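# Loop the round belt onto both pulley grooves

## Task

Seat the round belt in the groove of each of the two pulleys so that it runs straight between them, with no cross or twist.

## Robot and tools

Robot: two arms, left_arm and right_arm. Bases in the scene frame: left_arm at (-0.021, +0.351, +0.010) m, quat_wxyz (+1.000, 0, 0, -0.002); right_arm at (+0.038, -0.312, +0.024) m, quat_wxyz (+1.000, 0, 0, -0.009). Each gripper's fingers point along its own +z and spread along its y. The reported end_effector_position is the spot between the pads, roughly 1 cm short of the fingertips.

Frames: the scene frame has its origin at table height, halfway between the nominal bases, with +z up and +x reaching out over the table. left_arm is on the +y side; image left and right are unrelated to the arm names. Hand poses, targets, velocities and wrist-camera poses are in that arm's own base frame. Fixed cameras and the table use the scene frame. Offsets run along the arm's base axes, and rotations turn about the Hand target's position.

execute_actions(actions, cameras): actions is a list of actions. Each action is a table of up to 15 rows, one row per 1/30 s step. A short table repeats its final row until 15 steps are done. Every row has 14 numbers in [-1, 1], always including both arms: left_arm dx, dy, dz, rx, ry, rz, opening, then the same seven for right_arm. dx to rz are offsets from that arm's Hand target as it stood when the action began; they are not poses. Every row of an action counts from that same start, not from the row before. A new action starts from the updated Hand target, so sending the same offset again moves the arm further. The scale is 1.0 = 0.6 m for dx, dy, dz and 180 degrees for the rotation; rx, ry, rz form a single rotation vector. A translation longer than 1.0 gets shortened along its direction. opening is absolute, not an offset: +1 is fully open (0.094 m) and -1 is shut. To hold an arm where it is, send zeros for its six pose numbers and repeat its current opening, because a 0 in the opening slot is itself a command. cameras takes names or ["all"]; an empty actions list returns all images and the full state, including the scene number.

move(target, speed, blend, opening_speed, grip_force, blocking, cameras): target is either one 14-number row or a list of up to 15 such rows, with the same layout and scale as above. Each row is an offset from the Hand targets the move began with, not from the previous row. The grippers follow straight lines, and all paths finish together within 10 s. speed is in m/s, from 0.002 to 2.9 (default 0.25), and turning is capped at twice that value in rad/s. blend, in metres, rounds off intermediate corners; 0 means stop at each row. opening_speed is the rate of change of the opening per second, 0.2 or higher; use it to close gently. grip_force is the per-pad limit in newtons, 10 to 50; it stays set until changed, and low values make closing slow. blocking=false returns after about 0.5 s while the motion carries on. Paths do not avoid obstacles or the other arm. Faster motion causes more lag, more overshoot and harder contact. Keep paths away from an arm's own base so its shoulder posture does not change. The result adds a "move:" line giving the ending (done, off_target, moving, held, fault) and any limits: paced means the command was clipped, held means a step was withheld.

wait(seconds 0 to 10) lets the scene run while both arms keep their last command. stop brakes a running move, and the braking needs some room. zoom_image(camera, region [x0, y0, x1, y1] in pixels, at most 504 by 504) enlarges part of the newest image from cam_high, cam_low, cam_board, cam_idler, cam_left_wrist or cam_right_wrist (each 896x504). finished_scene(scene) ends the current scene, given its number, and cannot be undone. Call it only after the belt stays seated with the robot released.

Results: end_effector_position (m) and end_effector_quat_wxyz are in the base frame. Hand target is the last commanded pose after clipping, and later offsets count from it. Tool commands lists the current commands. grip_measured uses the opening scale and reads up to about 2.5 mm wide when the gripper is empty; when squeezing it can read below the object's width. grip_effort_nm is the motor's effort, with negative meaning closing; it is not a pad force. Joint velocities may read "within noise". Joint torques include the arm's own weight, and numbers 1 to 3 wrap at ±28 N m. Motor temperatures are also reported.

Behaviour: orientation commands are limited to 40 degrees from the measured orientation at each step. Sag, friction and long reach can leave the gripper short, low or tilted, and small moves may go nowhere or drift sideways. Check the pose after each move, correct any tilt, and send any remaining gap as an offset. An arm blocked by something keeps pushing until you command it back past its current position. Joint ranges (rad): waist -2.618 to 3.054, shoulder 0 to 3.142, elbow 0 to 3.142 (straight at 2.901), wrist pitch and yaw ±1.571, wrist roll ±2.094.

Avoid the following. Arm-to-arm hits or presses can end the scene, including one gripper closing on the other's fingers; the clearance check does not guard the grippers or wrist cameras. Do not let the belt or anything else fall or be left off the table. Avoid drops, releasing moving parts, slams and hard pushes on fixed parts, and strain on the wrist-camera cables. Motors heat up when holding loads, staying stretched out, or pushing at unreachable poses. A MOTOR HOT line appears at 75 °C; at 90 °C that arm folds away and stays idle; at 100 °C it goes limp. Camera calibrations are approximate, within a few mm or degrees.

Each tool is called after "Call:" as name(argument=value, ...), one argument or row to a line, values as JSON.

## Session

Call:
execute_actions(
  actions=[],
)

Scene clock: 0.00 s.
left_arm: end_effector_position=(+0.4111, +0.0236, +0.0670) grip_measured=+1.000 grip_effort_nm=n/a end_effector_quat_wxyz=(+0.556, -0.044, +0.823, +0.108) | right_arm: end_effector_position=(+0.4131, -0.0182, +0.0609) grip_measured=+1.000 grip_effort_nm=n/a end_effector_quat_wxyz=(+0.556, +0.060, +0.818, -0.133)
Joint positions: left_arm=[-0.062 1.715 0.434 0.898 -0.286 0.024 0.094] | right_arm=[0.121 1.774 0.448 0.941 0.401 -0.006 0.094]
Joint velocities: within noise
Joint torques (N m): no reading
Motor temperatures (°C): left_arm=[27 27 27 31 25 26 27] | right_arm=[26 31 28 29 24 27 26]
Heat: left arm: 31 °C; right arm: 31 °C.
Hand target: left_arm +0.4157, +0.0234, +0.0780; +0.570, -0.047, +0.813, +0.106 | right_arm +0.4149, -0.0180, +0.0644; +0.560, +0.061, +0.816, -0.132
Tool commands: left_gripper/opening=+1.0 right_gripper/opening=+1.0

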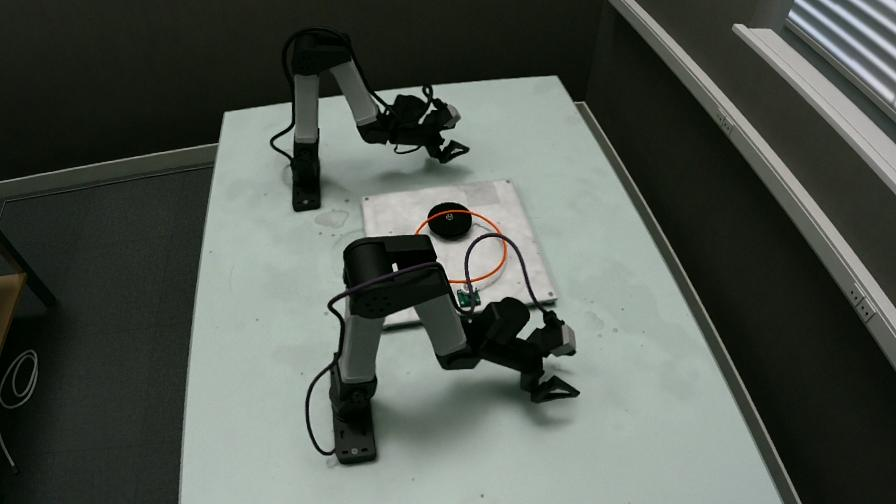

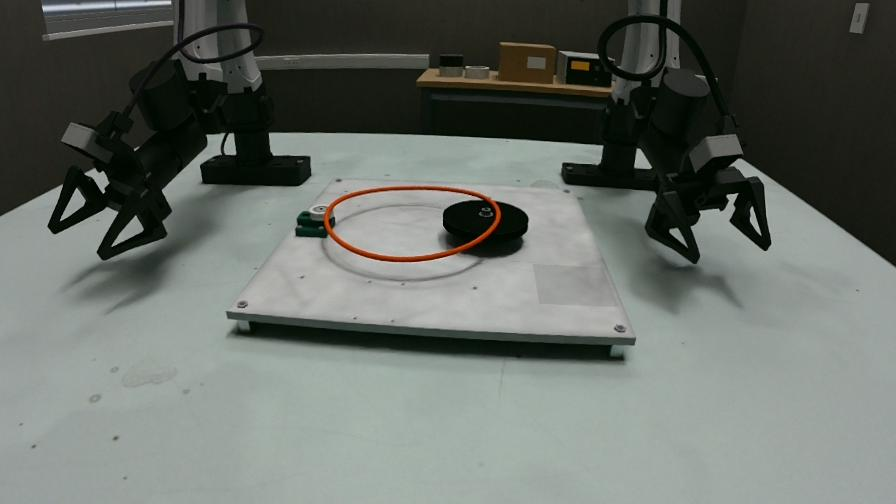

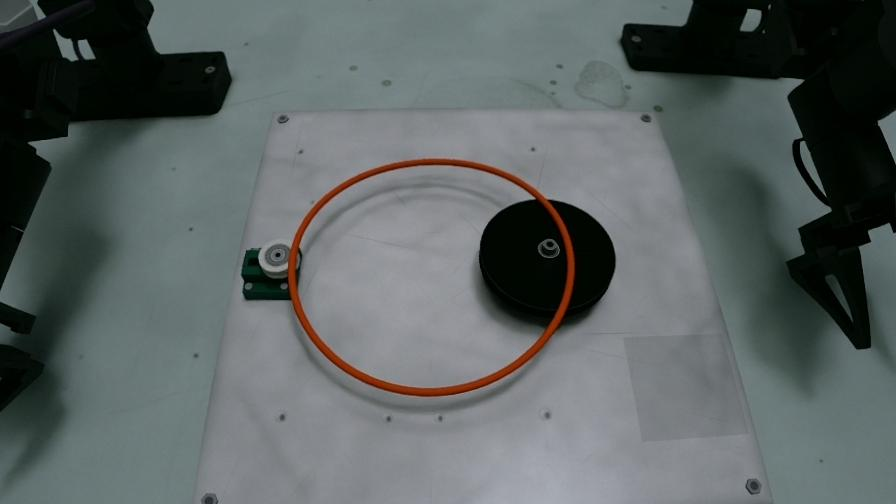

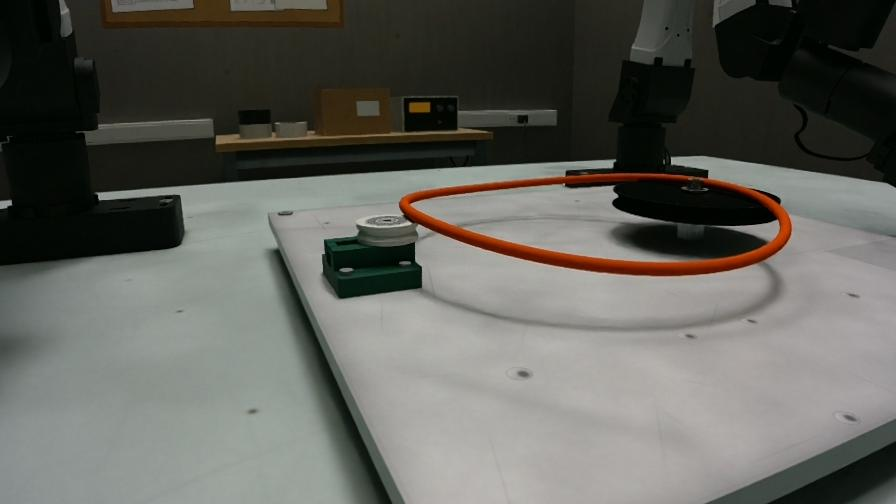

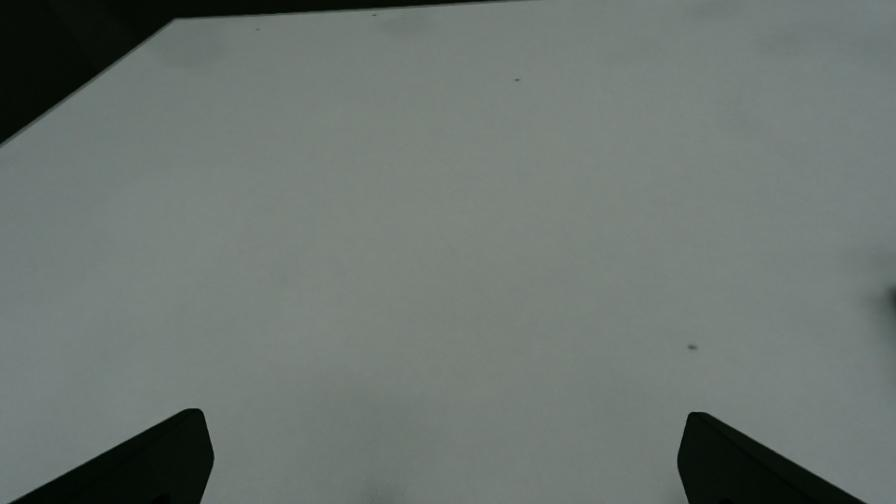

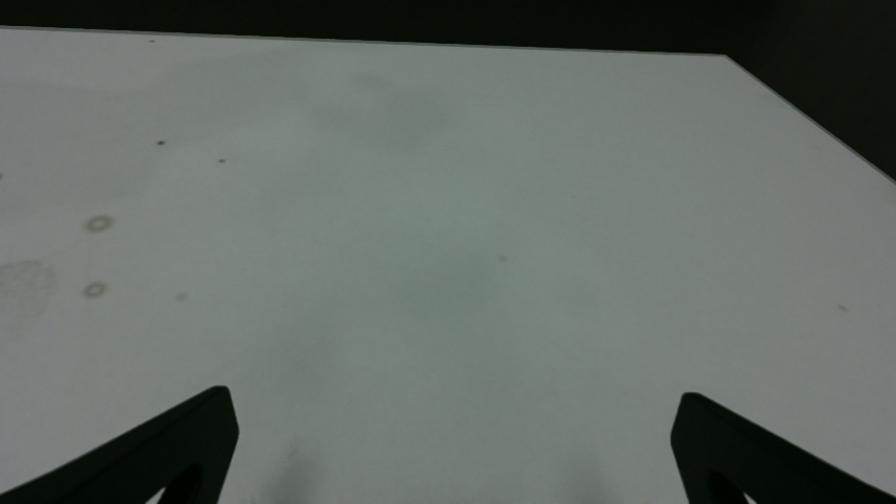

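Call:
zoom_image(
  camera="cam_idler",
  region=[300, 150, 804, 320],
)

Call:
zoom_image(
  camera="cam_board",
  region=[220, 140, 640, 410],
)

Call:
zoom_image(
  camera="cam_low",
  region=[280, 160, 560, 300],
)

Scaled by 1.000.

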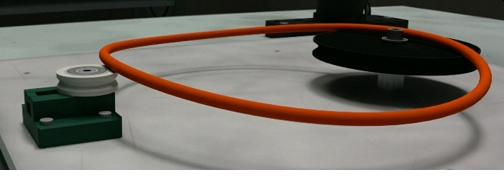

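Scaled by 1.200 from the camera's 896x504 image, which has a finer 1280x720 frame.

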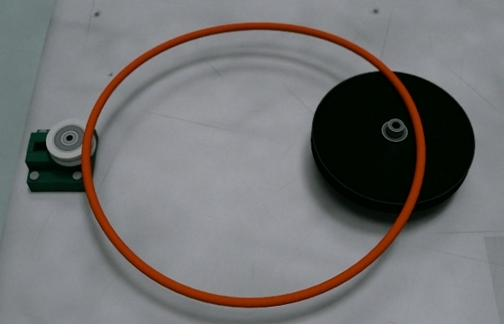

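Scaled by 1.800 from the camera's 896x504 image, which has a finer 1280x720 frame.

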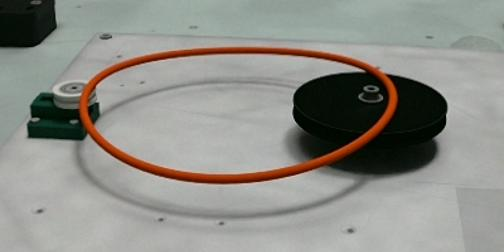

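Call:
move(
  target=[
    [0,0,0.2,0,0,0,0.3,0,0,0.2,0,0,0,0.3],
    [-0.16,-0.222,0.16,-0.4175,0.275,-0.1876,0.3,-0.255,0.15,0.16,0.4175,0.275,0.19,0.3],
  ],
  cameras=["all"],
)

Scene clock: 19.63 s.
left_arm: end_effector_position=(+0.3120, -0.1108, +0.1628) grip_measured=+0.302 grip_effort_nm=-0.10 end_effector_quat_wxyz=(+0.056, -0.122, +0.840, -0.526) | right_arm: end_effector_position=(+0.2561, +0.0742, +0.1540) grip_measured=+0.302 grip_effort_nm=-0.07 end_effector_quat_wxyz=(+0.052, +0.102, +0.856, +0.505)
Joint positions: left_arm=[0.147 1.562 1.059 -0.862 1.103 -0.268 0.061] | right_arm=[-0.322 1.511 1.007 -1.244 -1.056 -0.188 0.061]
Joint torques (N m): left_arm=[0.59 -5.11 9.1 0.53 0.74 0.32] | right_arm=[-0.87 -3.6 7.6 -0.12 -0.76 -0.05]
Motor temperatures (°C): left_arm=[27 29 30 36 25 26 27] | right_arm=[26 33 30 32 24 27 26]
Heat: left arm: 36 °C; right arm: 33 °C.
Hand target: left_arm +0.3197, -0.1099, +0.1739; +0.070, -0.110, +0.836, -0.533 | right_arm +0.2619, +0.0720, +0.1605; +0.061, +0.099, +0.852, +0.511
Off the commanded pose: left_arm 0.014 m, 2 deg | right_arm 0.009 m, 1 deg.
move: off_target (left_arm)
camera_calibration:
cam_left_wrist: T_world_to_cam=[[0.145285, -0.420519, 0.895576, -0.238849], [-0.970817, 0.113973, 0.211008, 0.322163], [-0.190804, -0.900096, -0.391689, 0.109957], [0, 0, 0, 1]] pos_world=[0.368443, -0.038187, 0.188997]
cam_right_wrist: T_world_to_cam=[[-0.121505, -0.472319, -0.873013, 0.202496], [-0.964893, -0.150122, 0.215512, 0.263794], [-0.232849, 0.868549, -0.437497, 0.153488], [0, 0, 0, 1]] pos_world=[0.314876, 0.00193213, 0.187081]

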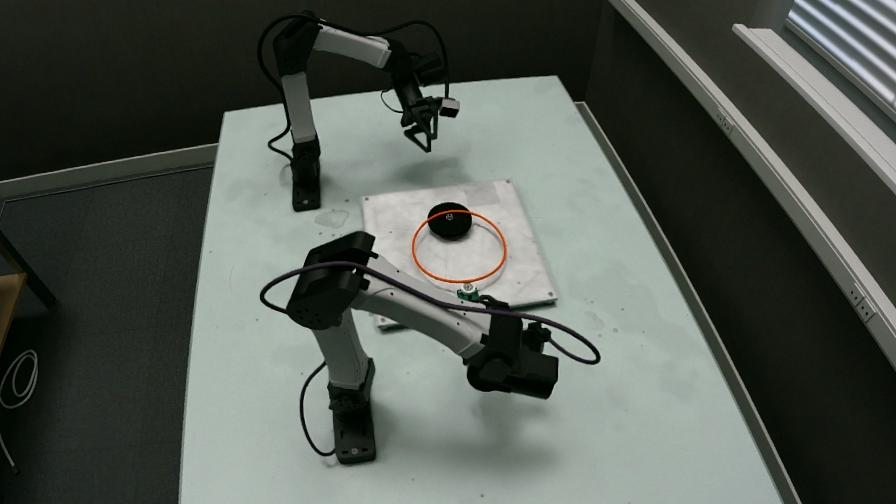

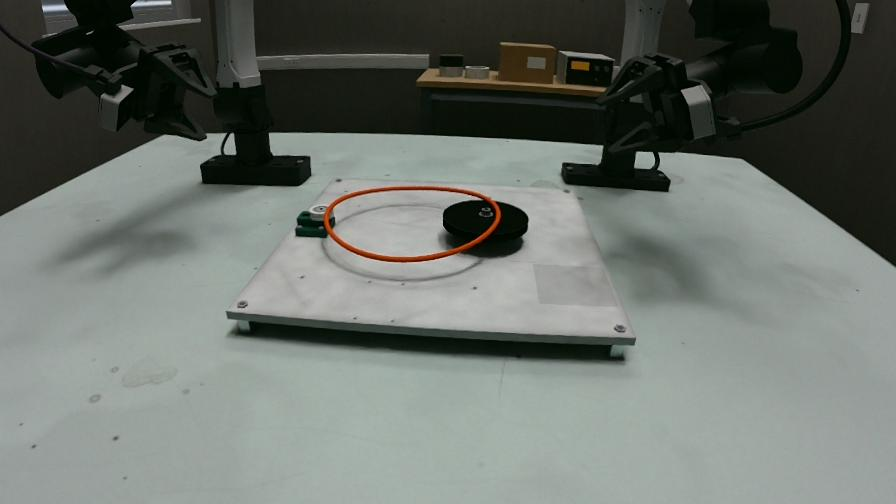

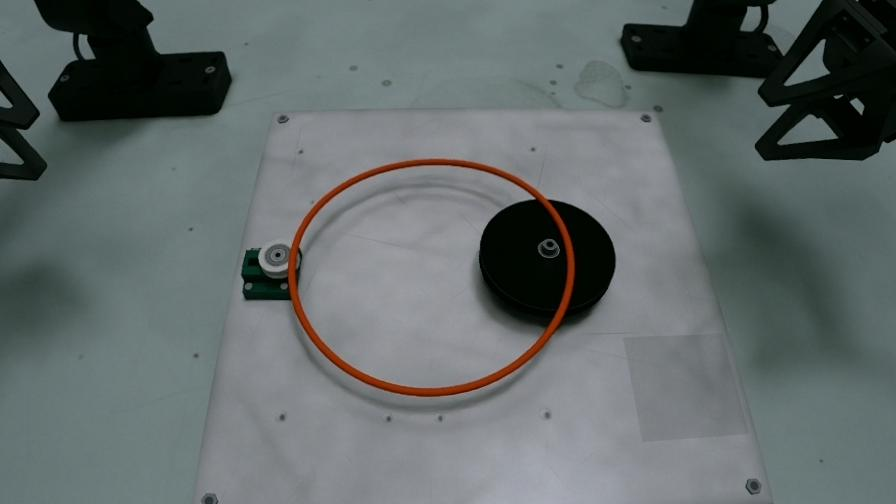

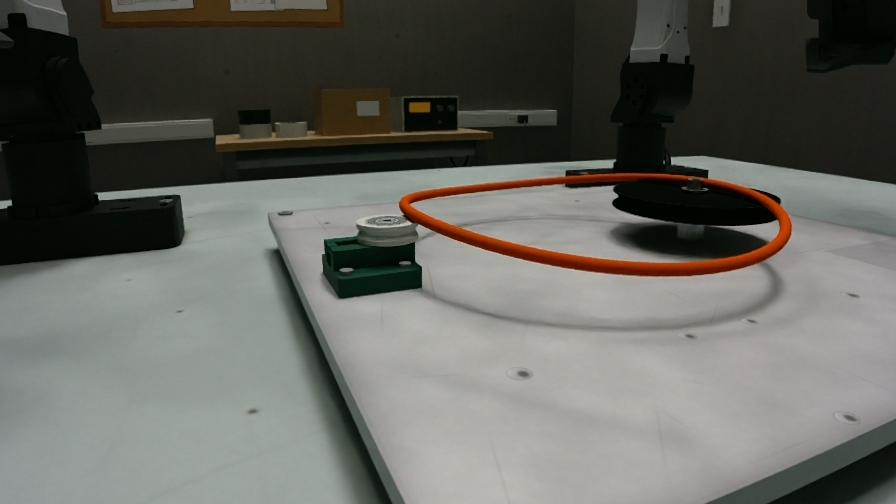

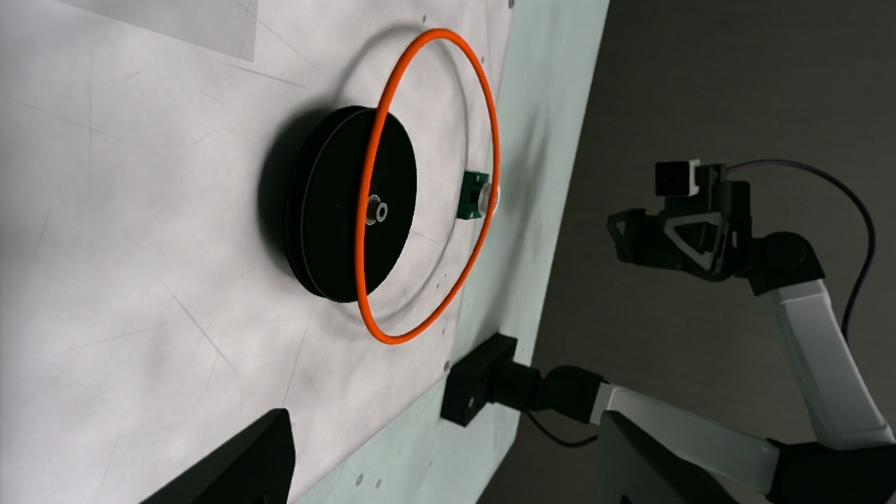

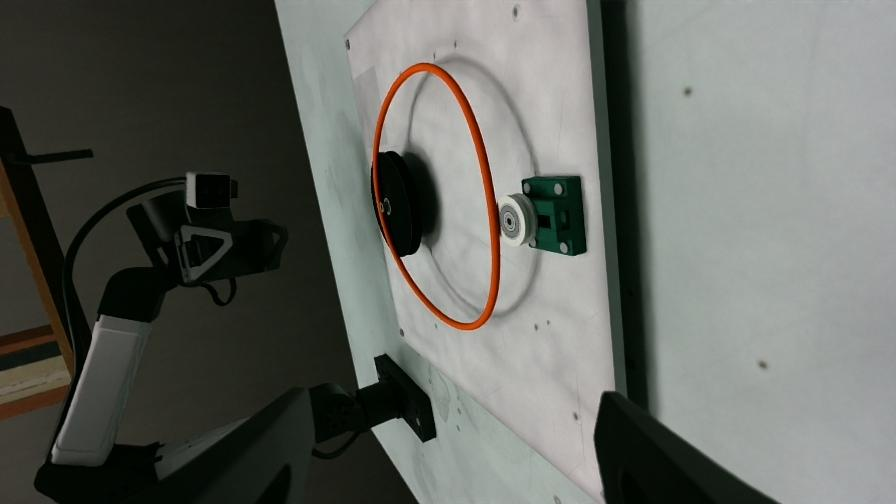

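Call:
move(
  target=[-0.153,-0.185,-0.133,0,0,0.0833,-0.3,0,0,0,0,0,0,-0.3],
  cameras=["cam_low","cam_board","cam_idler","cam_left_wrist"],
)

Scene clock: 43.97 s.
left_arm: end_effector_position=(+0.2268, -0.2206, +0.0953) grip_measured=-0.298 grip_effort_nm=-0.10 end_effector_quat_wxyz=(+0.132, -0.214, +0.817, -0.519) | right_arm: end_effector_position=(+0.2559, +0.0742, +0.1541) grip_measured=-0.298 grip_effort_nm=-0.07 end_effector_quat_wxyz=(+0.052, +0.102, +0.856, +0.505)
Joint positions: left_arm=[-0.504 1.096 0.255 0.332 0.502 -1.316 0.033] | right_arm=[-0.322 1.511 1.007 -1.246 -1.056 -0.19 0.033]
Joint torques (N m): left_arm=[-0.7 -1.98 5.3 2 -0.05 0.04] | right_arm=[-1.06 -3.73 7.58 -0.1 -0.7 -0.11]
Heat: left arm: 34 °C; right arm: 34 °C.
Hand target: left_arm +0.2280, -0.2209, +0.0942; +0.139, -0.217, +0.815, -0.520 | right_arm +0.2619, +0.0720, +0.1605; +0.061, +0.099, +0.852, +0.511
Off the commanded pose: left_arm 0.002 m, 1 deg | right_arm 0.009 m, 1 deg.
move: done
camera_calibration:
cam_left_wrist: T_world_to_cam=[[0.21379, -0.373082, 0.902831, -0.217957], [-0.975908, -0.122772, 0.180361, 0.218105], [0.0435525, -0.91964, -0.390341, -0.0892127], [0, 0, 0, 1]] pos_world=[0.263333, -0.136582, 0.122617]
Images, in order (width x height): cam_low 896x504, cam_board 896x504, cam_idler 896x504, cam_left_wrist 896x504.

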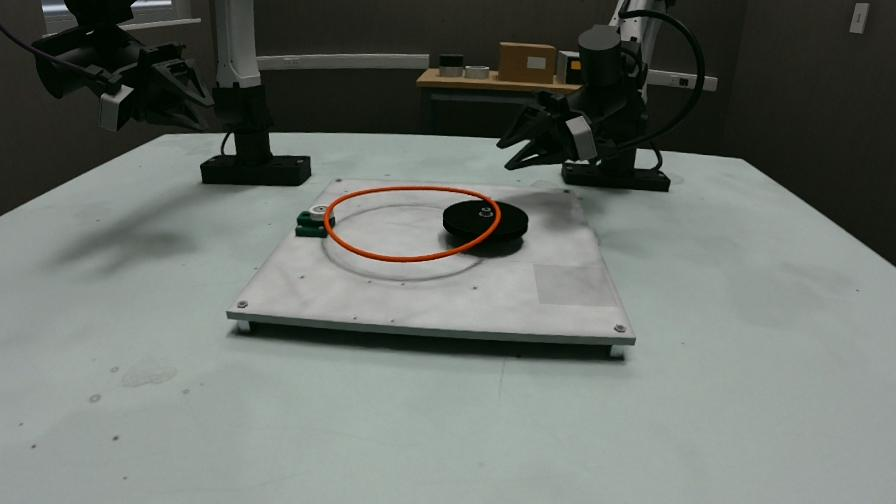

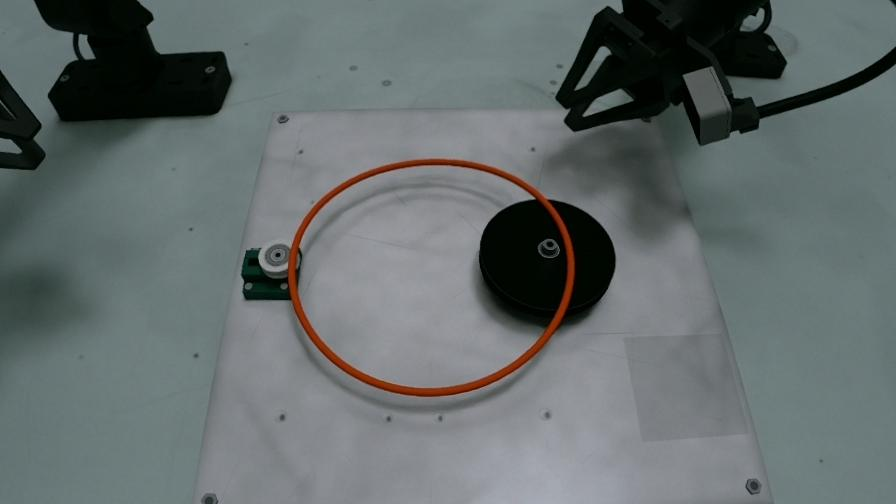

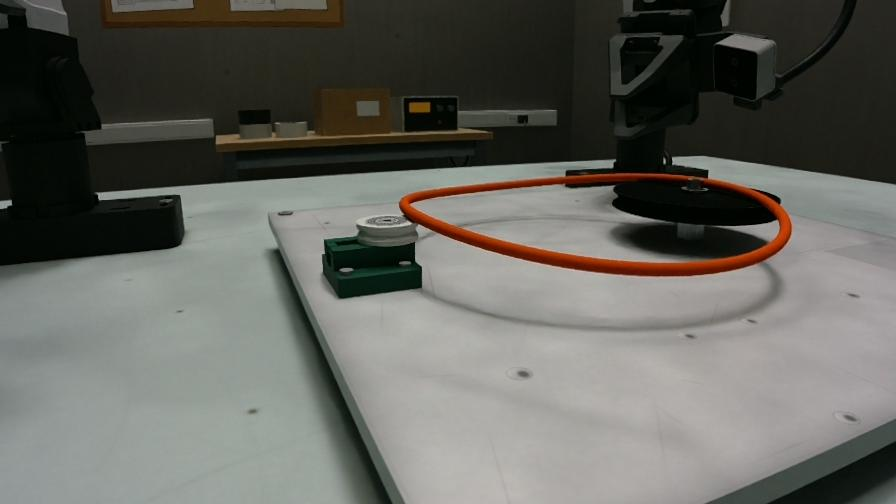

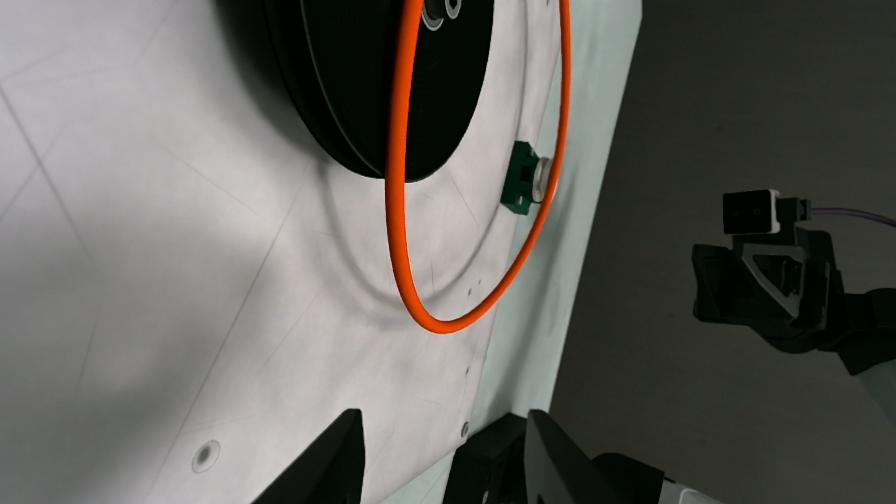

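Call:
move(
  target=[0.0495,-0.0868,-0.0733,0,0,0,-0.3,0,0,0,0,0,0,-0.3],
  speed=0.08,
  cameras=["cam_low","cam_board","cam_idler","cam_left_wrist"],
)

Scene clock: 52.43 s.
left_arm: end_effector_position=(+0.2486, -0.2682, +0.0432) grip_measured=-0.298 grip_effort_nm=-0.08 end_effector_quat_wxyz=(+0.123, -0.216, +0.822, -0.513) | right_arm: end_effector_position=(+0.2559, +0.0742, +0.1541) grip_measured=-0.298 grip_effort_nm=-0.07 end_effector_quat_wxyz=(+0.052, +0.102, +0.856, +0.505)
Joint positions: left_arm=[-0.642 1.618 0.307 0.812 0.388 -1.39 0.033] | right_arm=[-0.322 1.511 1.007 -1.246 -1.056 -0.19 0.033]
Joint torques (N m): left_arm=[-0.59 -4.05 6.27 1.93 -0.13 0.09] | right_arm=[-0.94 -3.66 7.82 -0.13 -0.7 -0.08]
Motor temperatures (°C): left_arm=[27 30 33 37 26 25 27] | right_arm=[26 33 35 30 25 27 26]
Heat: left arm: 37 °C; right arm: 35 °C.
Hand target: left_arm +0.2577, -0.2730, +0.0502; +0.139, -0.217, +0.815, -0.520 | right_arm +0.2619, +0.0720, +0.1605; +0.061, +0.099, +0.852, +0.511
Off the commanded pose: left_arm 0.012 m, 2 deg | right_arm 0.009 m, 1 deg.
move: off_target (left_arm)
camera_calibration:
cam_left_wrist: T_world_to_cam=[[0.229922, -0.382757, 0.894781, -0.199658], [-0.972771, -0.117956, 0.199504, 0.242552], [0.0291833, -0.916288, -0.399456, -0.149376], [0, 0, 0, 1]] pos_world=[0.286212, -0.184682, 0.0705909]
Images, in order (width x height): cam_low 896x504, cam_board 896x504, cam_idler 896x504, cam_left_wrist 896x504.

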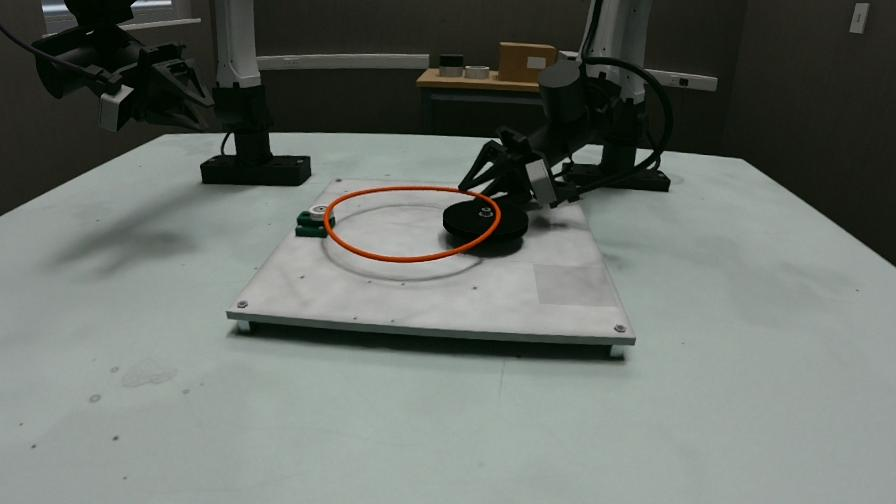

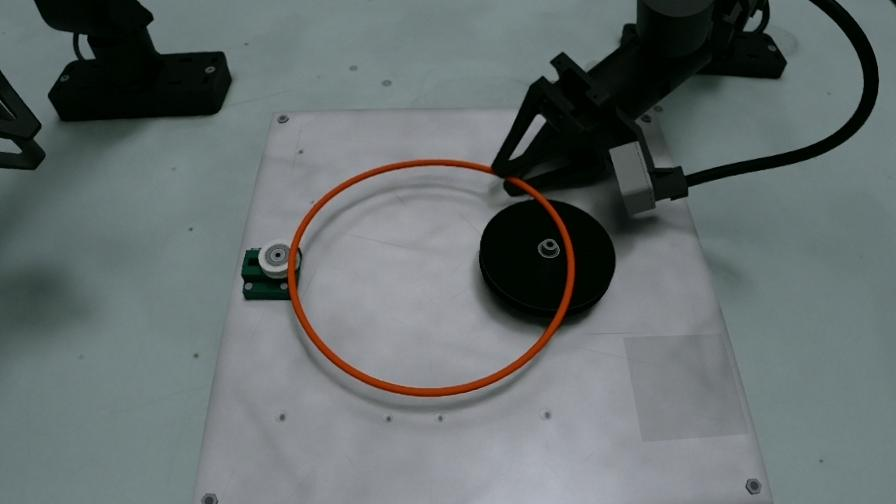

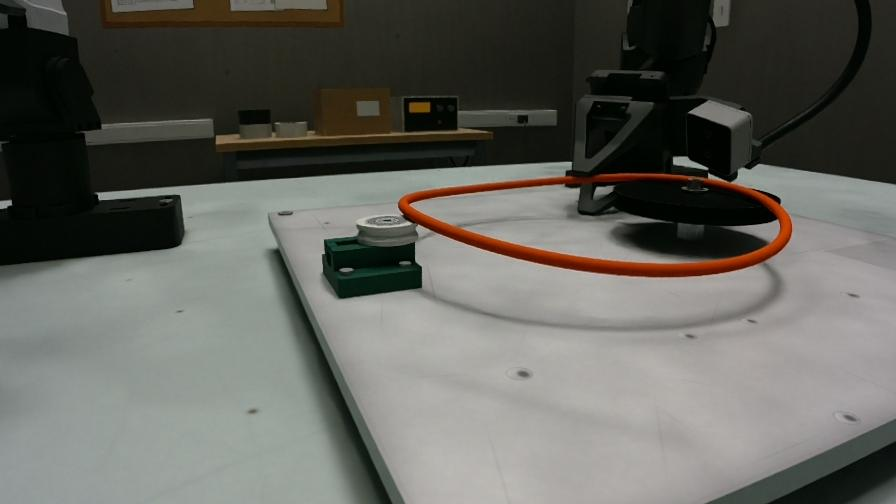

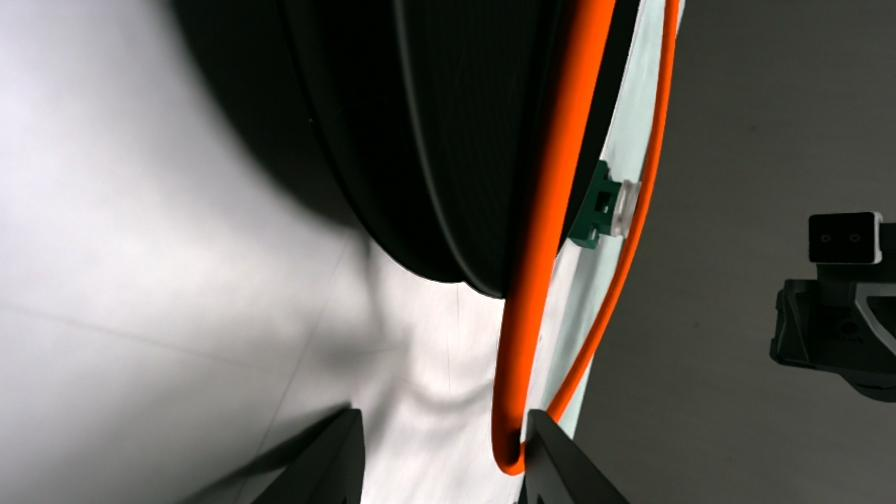

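Call:
move(
  target=[0,0,0.0183,0,0,0,-0.3,0,0,0,0,0,0,-0.3],
  speed=0.05,
  cameras=["cam_idler","cam_left_wrist"],
)

Scene clock: 53.90 s.
left_arm: end_effector_position=(+0.2469, -0.2658, +0.0430) grip_measured=-0.298 grip_effort_nm=-0.08 end_effector_quat_wxyz=(+0.118, -0.222, +0.826, -0.504) | right_arm: end_effector_position=(+0.2559, +0.0742, +0.1541) grip_measured=-0.298 grip_effort_nm=-0.07 end_effector_quat_wxyz=(+0.052, +0.102, +0.856, +0.505)
Joint positions: left_arm=[-0.642 1.585 0.312 0.748 0.382 -1.39 0.033] | right_arm=[-0.322 1.511 1.007 -1.246 -1.056 -0.19 0.033]
Joint torques (N m): left_arm=[-0.61 -6.64 7.04 1.79 -0.11 0.09] | right_arm=[-0.87 -3.54 7.54 -0.09 -0.78 -0.11]
Heat: left arm: 37 °C; right arm: 35 °C.
Hand target: left_arm +0.2576, -0.2729, +0.0610; +0.139, -0.218, +0.815, -0.519 | right_arm +0.2619, +0.0720, +0.1605; +0.061, +0.099, +0.852, +0.511
Off the commanded pose: left_arm 0.022 m, 3 deg | right_arm 0.009 m, 1 deg.
move: off_target (left_arm)
camera_calibration:
cam_left_wrist: T_world_to_cam=[[0.24872, -0.396361, 0.883763, -0.205908], [-0.968215, -0.126624, 0.215698, 0.237133], [0.0264117, -0.909321, -0.415257, -0.143935], [0, 0, 0, 1]] pos_world=[0.28461, -0.18247, 0.0710547]
Images, in order (width x height): cam_idler 896x504, cam_left_wrist 896x504.

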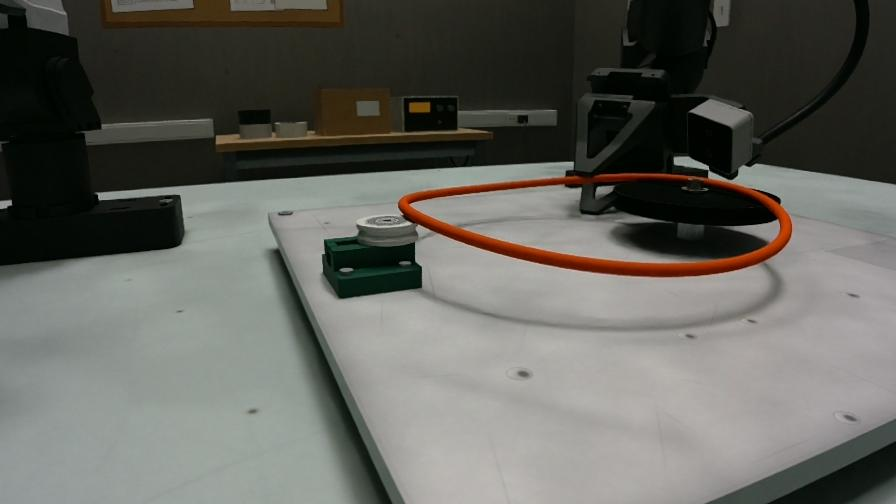

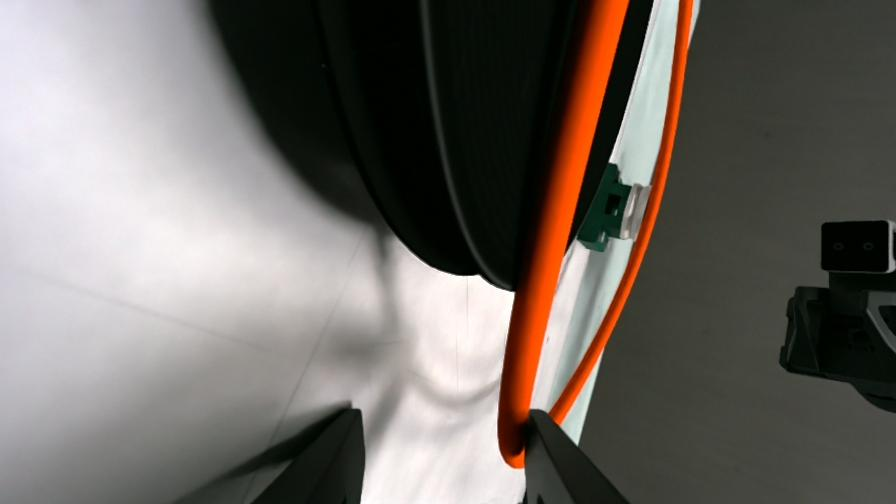

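Call:
move(
  target=[0,0,0.018,0,0,0,-0.3,0,0,0,0,0,0,-0.3],
  speed=0.05,
  cameras=["cam_left_wrist"],
)

Scene clock: 55.37 s.
left_arm: end_effector_position=(+0.2468, -0.2655, +0.0522) grip_measured=-0.298 grip_effort_nm=-0.09 end_effector_quat_wxyz=(+0.117, -0.224, +0.827, -0.502) | right_arm: end_effector_position=(+0.2559, +0.0742, +0.1541) grip_measured=-0.298 grip_effort_nm=-0.07 end_effector_quat_wxyz=(+0.052, +0.102, +0.856, +0.505)
Joint positions: left_arm=[-0.642 1.525 0.329 0.667 0.382 -1.391 0.033] | right_arm=[-0.322 1.511 1.007 -1.246 -1.056 -0.19 0.033]
Joint torques (N m): left_arm=[-0.62 -6.46 7.5 1.82 -0.1 0.09] | right_arm=[-1.05 -3.59 7.68 -0.15 -0.74 -0.05]
Heat: left arm: 37 °C; right arm: 35 °C.
Hand target: left_arm +0.2577, -0.2729, +0.0720; +0.139, -0.218, +0.815, -0.520 | right_arm +0.2619, +0.0720, +0.1605; +0.061, +0.099, +0.852, +0.511
Off the commanded pose: left_arm 0.024 m, 4 deg | right_arm 0.009 m, 1 deg.
move: off_target (left_arm)
camera_calibration:
cam_left_wrist: T_world_to_cam=[[0.252906, -0.399118, 0.88133, -0.215513], [-0.967157, -0.128228, 0.219465, 0.23416], [0.0254189, -0.907889, -0.41844, -0.13909], [0, 0, 0, 1]] pos_world=[0.284509, -0.182267, 0.0803471]
Images, in order (width x height): cam_left_wrist 896x504.

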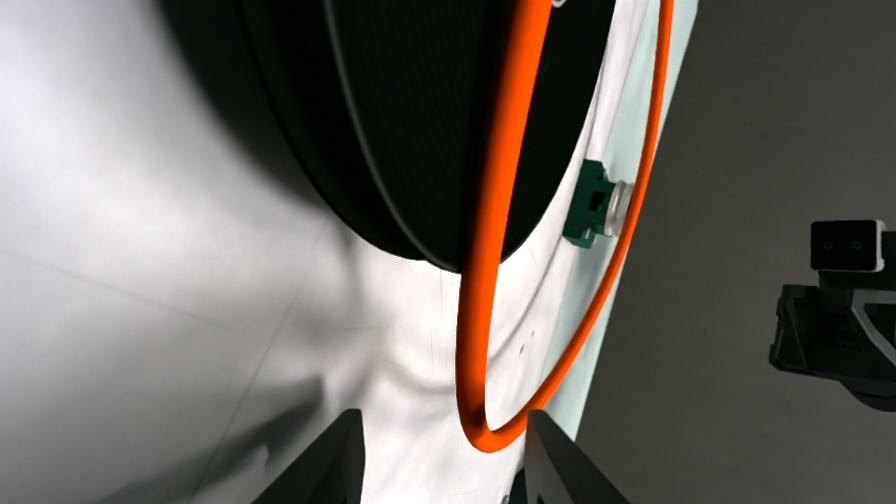

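Call:
move(
  target=[
    [0.006,-0.012,0.01,0,0,0,-0.3,0,0,0,0,0,0,-0.3],
    [0.006,-0.012,0.01,0,0,0,-1,0,0,0,0,0,0,-0.3],
  ],
  speed=0.05,
  opening_speed=0.4,
  cameras=["cam_left_wrist","cam_idler","cam_board"],
)

Scene clock: 58.87 s.
left_arm: end_effector_position=(+0.2506, -0.2722, +0.0581) grip_measured=-0.933 grip_effort_nm=-0.95 end_effector_quat_wxyz=(+0.118, -0.223, +0.827, -0.502) | right_arm: end_effector_position=(+0.2559, +0.0742, +0.1541) grip_measured=-0.298 grip_effort_nm=-0.07 end_effector_quat_wxyz=(+0.052, +0.102, +0.856, +0.505)
Joint positions: left_arm=[-0.657 1.521 0.364 0.631 0.368 -1.397 0.003] | right_arm=[-0.322 1.511 1.007 -1.246 -1.056 -0.19 0.033]
Joint torques (N m): left_arm=[-0.69 -6.3 7.79 1.84 -0.11 0.08] | right_arm=[-0.92 -3.49 7.72 -0.18 -0.72 -0.05]
Heat: left arm: 38 °C; right arm: 35 °C.
Hand target: left_arm +0.2612, -0.2801, +0.0779; +0.139, -0.218, +0.815, -0.520 | right_arm +0.2619, +0.0720, +0.1605; +0.061, +0.099, +0.852, +0.511
Off the commanded pose: left_arm 0.024 m, 4 deg | right_arm 0.009 m, 1 deg.
move: off_target (left_arm); target 2's new opening was sent with left_arm's hand 0.023 m and 3 deg from that target
camera_calibration:
cam_left_wrist: T_world_to_cam=[[0.25127, -0.400061, 0.881371, -0.224208], [-0.967559, -0.128574, 0.217481, 0.235764], [0.0263154, -0.907425, -0.419389, -0.142803], [0, 0, 0, 1]] pos_world=[0.28821, -0.188967, 0.0864466]
Images, in order (width x height): cam_board 896x504, cam_idler 896x504, cam_left_wrist 896x504.

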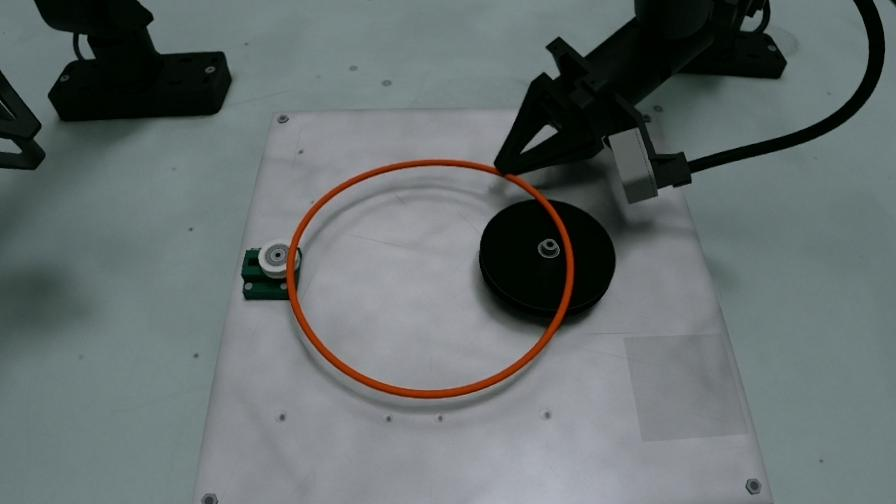

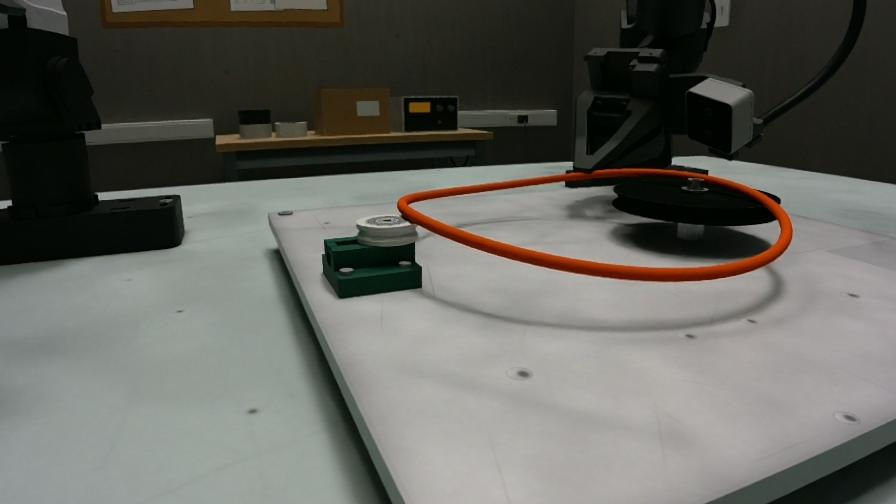

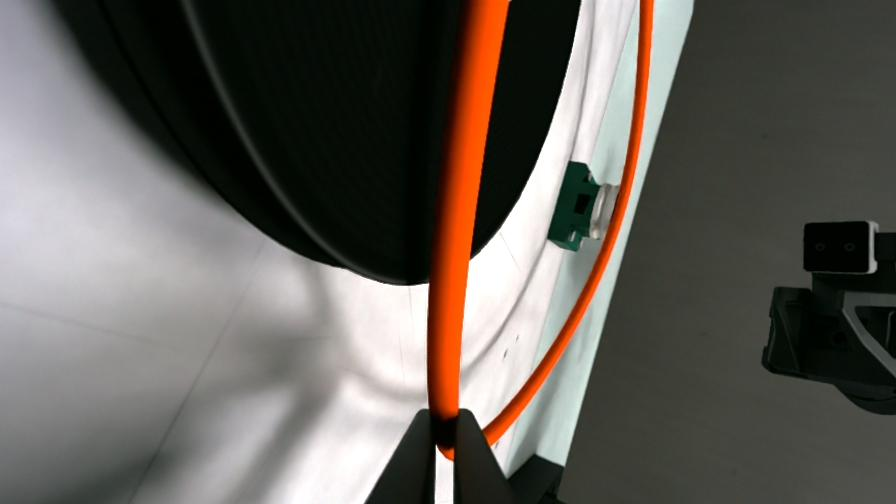

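Call:
move(
  target=[
    [0,0,0.1,0,0,0,-1,0,0,0,0,0,0,-0.3],
    [0.139,0.142,0.1,0,0,-0.1667,-1,0,0,0,0,0,0,-0.3],
  ],
  speed=0.1,
  cameras=["all"],
)

Scene clock: 64.67 s.
left_arm: end_effector_position=(+0.3360, -0.1944, +0.1271) grip_measured=-0.936 grip_effort_nm=-1.01 end_effector_quat_wxyz=(-0.014, -0.012, +0.850, -0.527) | right_arm: end_effector_position=(+0.2559, +0.0742, +0.1541) grip_measured=-0.298 grip_effort_nm=-0.07 end_effector_quat_wxyz=(+0.052, +0.102, +0.856, +0.505)
Joint positions: left_arm=[-0.113 1.84 1.23 -0.761 1.101 -0.263 0.003] | right_arm=[-0.322 1.511 1.007 -1.246 -1.056 -0.19 0.033]
Joint torques (N m): left_arm=[0.72 -7.13 8.9 0.55 0.78 0.32] | right_arm=[-0.9 -3.69 7.51 -0.11 -0.7 -0.08]
Heat: left arm: 38 °C; right arm: 36 °C.
Hand target: left_arm +0.3446, -0.1949, +0.1380; -0.001, +0.001, +0.843, -0.538 | right_arm +0.2619, +0.0720, +0.1605; +0.061, +0.099, +0.852, +0.511
Off the commanded pose: left_arm 0.014 m, 3 deg | right_arm 0.009 m, 1 deg.
move: off_target (left_arm)
camera_calibration:
cam_left_wrist: T_world_to_cam=[[0.0334349, -0.446416, 0.894201, -0.212765], [-0.907822, 0.360648, 0.213993, 0.38888], [-0.418022, -0.818929, -0.393208, 0.117637], [0, 0, 0, 1]] pos_world=[0.409323, -0.138894, 0.153293]
cam_right_wrist: T_world_to_cam=[[-0.12091, -0.472037, -0.873248, 0.202474], [-0.964847, -0.150907, 0.215166, 0.263743], [-0.233346, 0.868567, -0.437198, 0.153522], [0, 0, 0, 1]] pos_world=[0.314776, 0.00203209, 0.187181]

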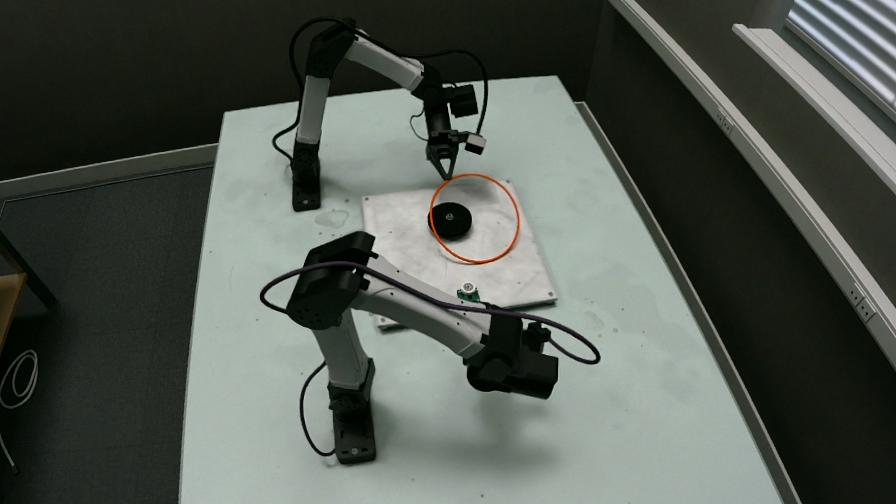

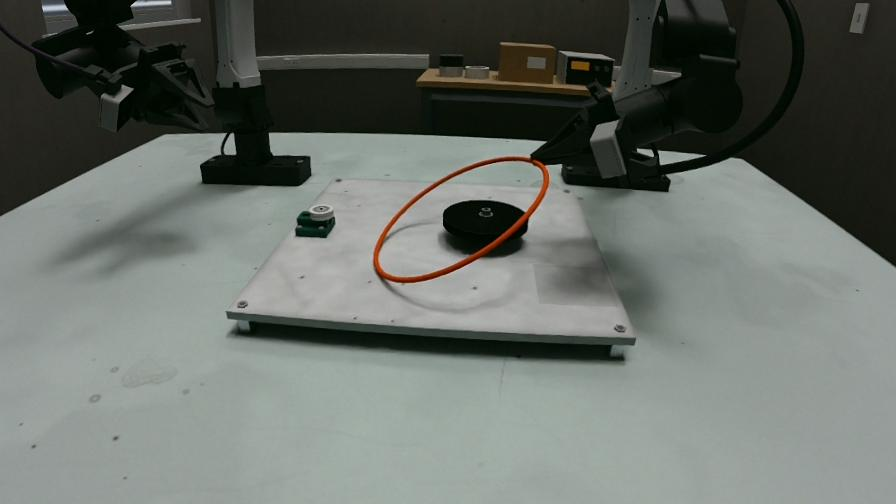

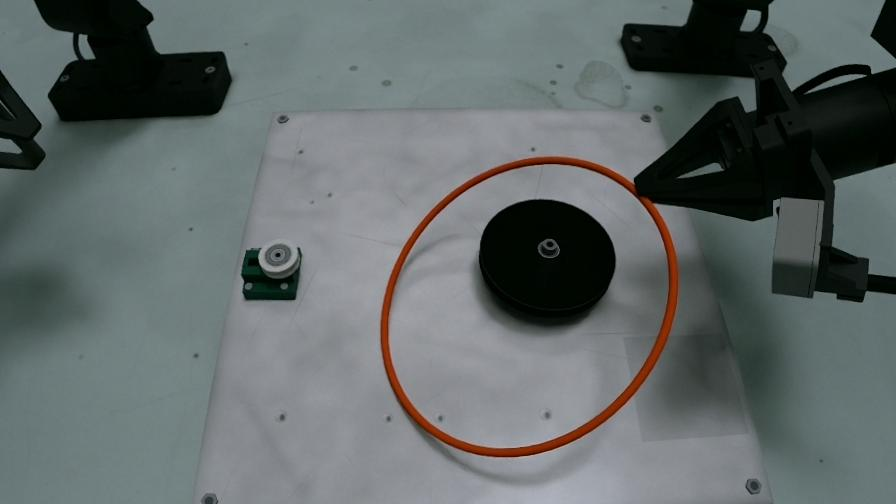

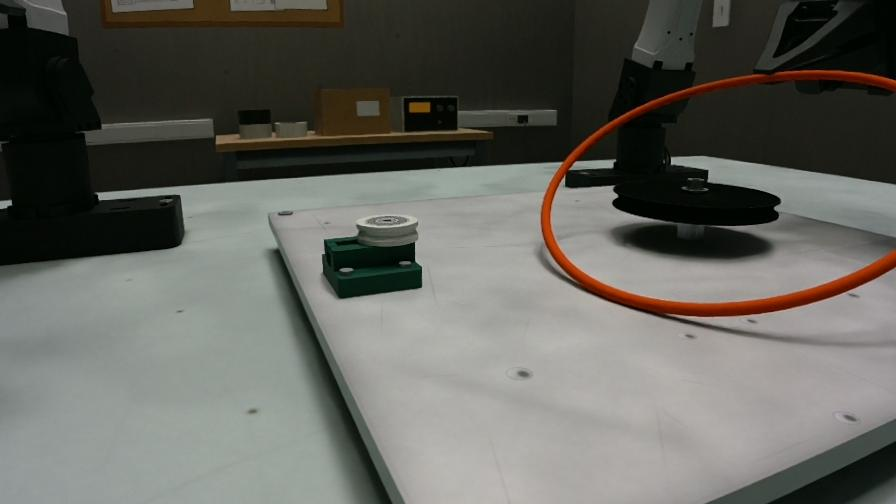

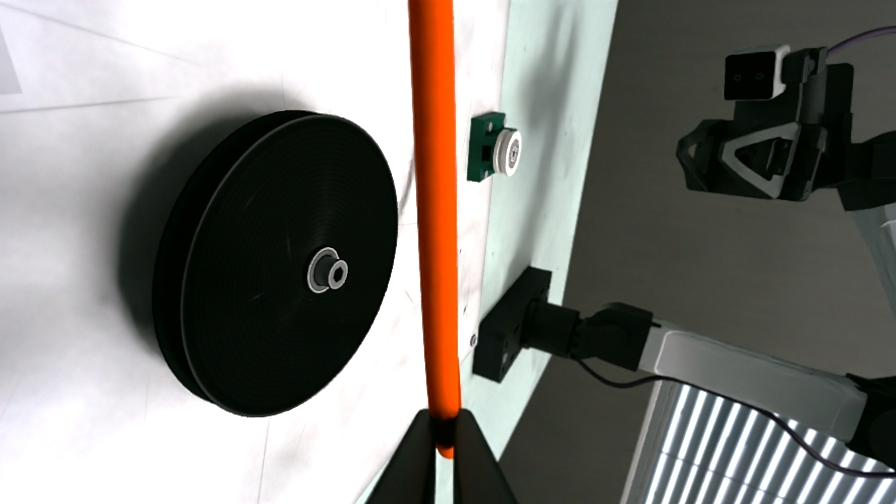

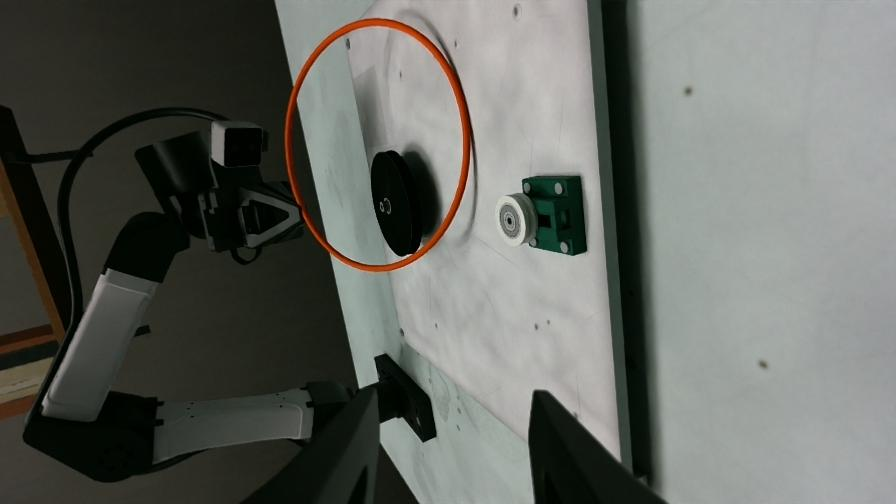

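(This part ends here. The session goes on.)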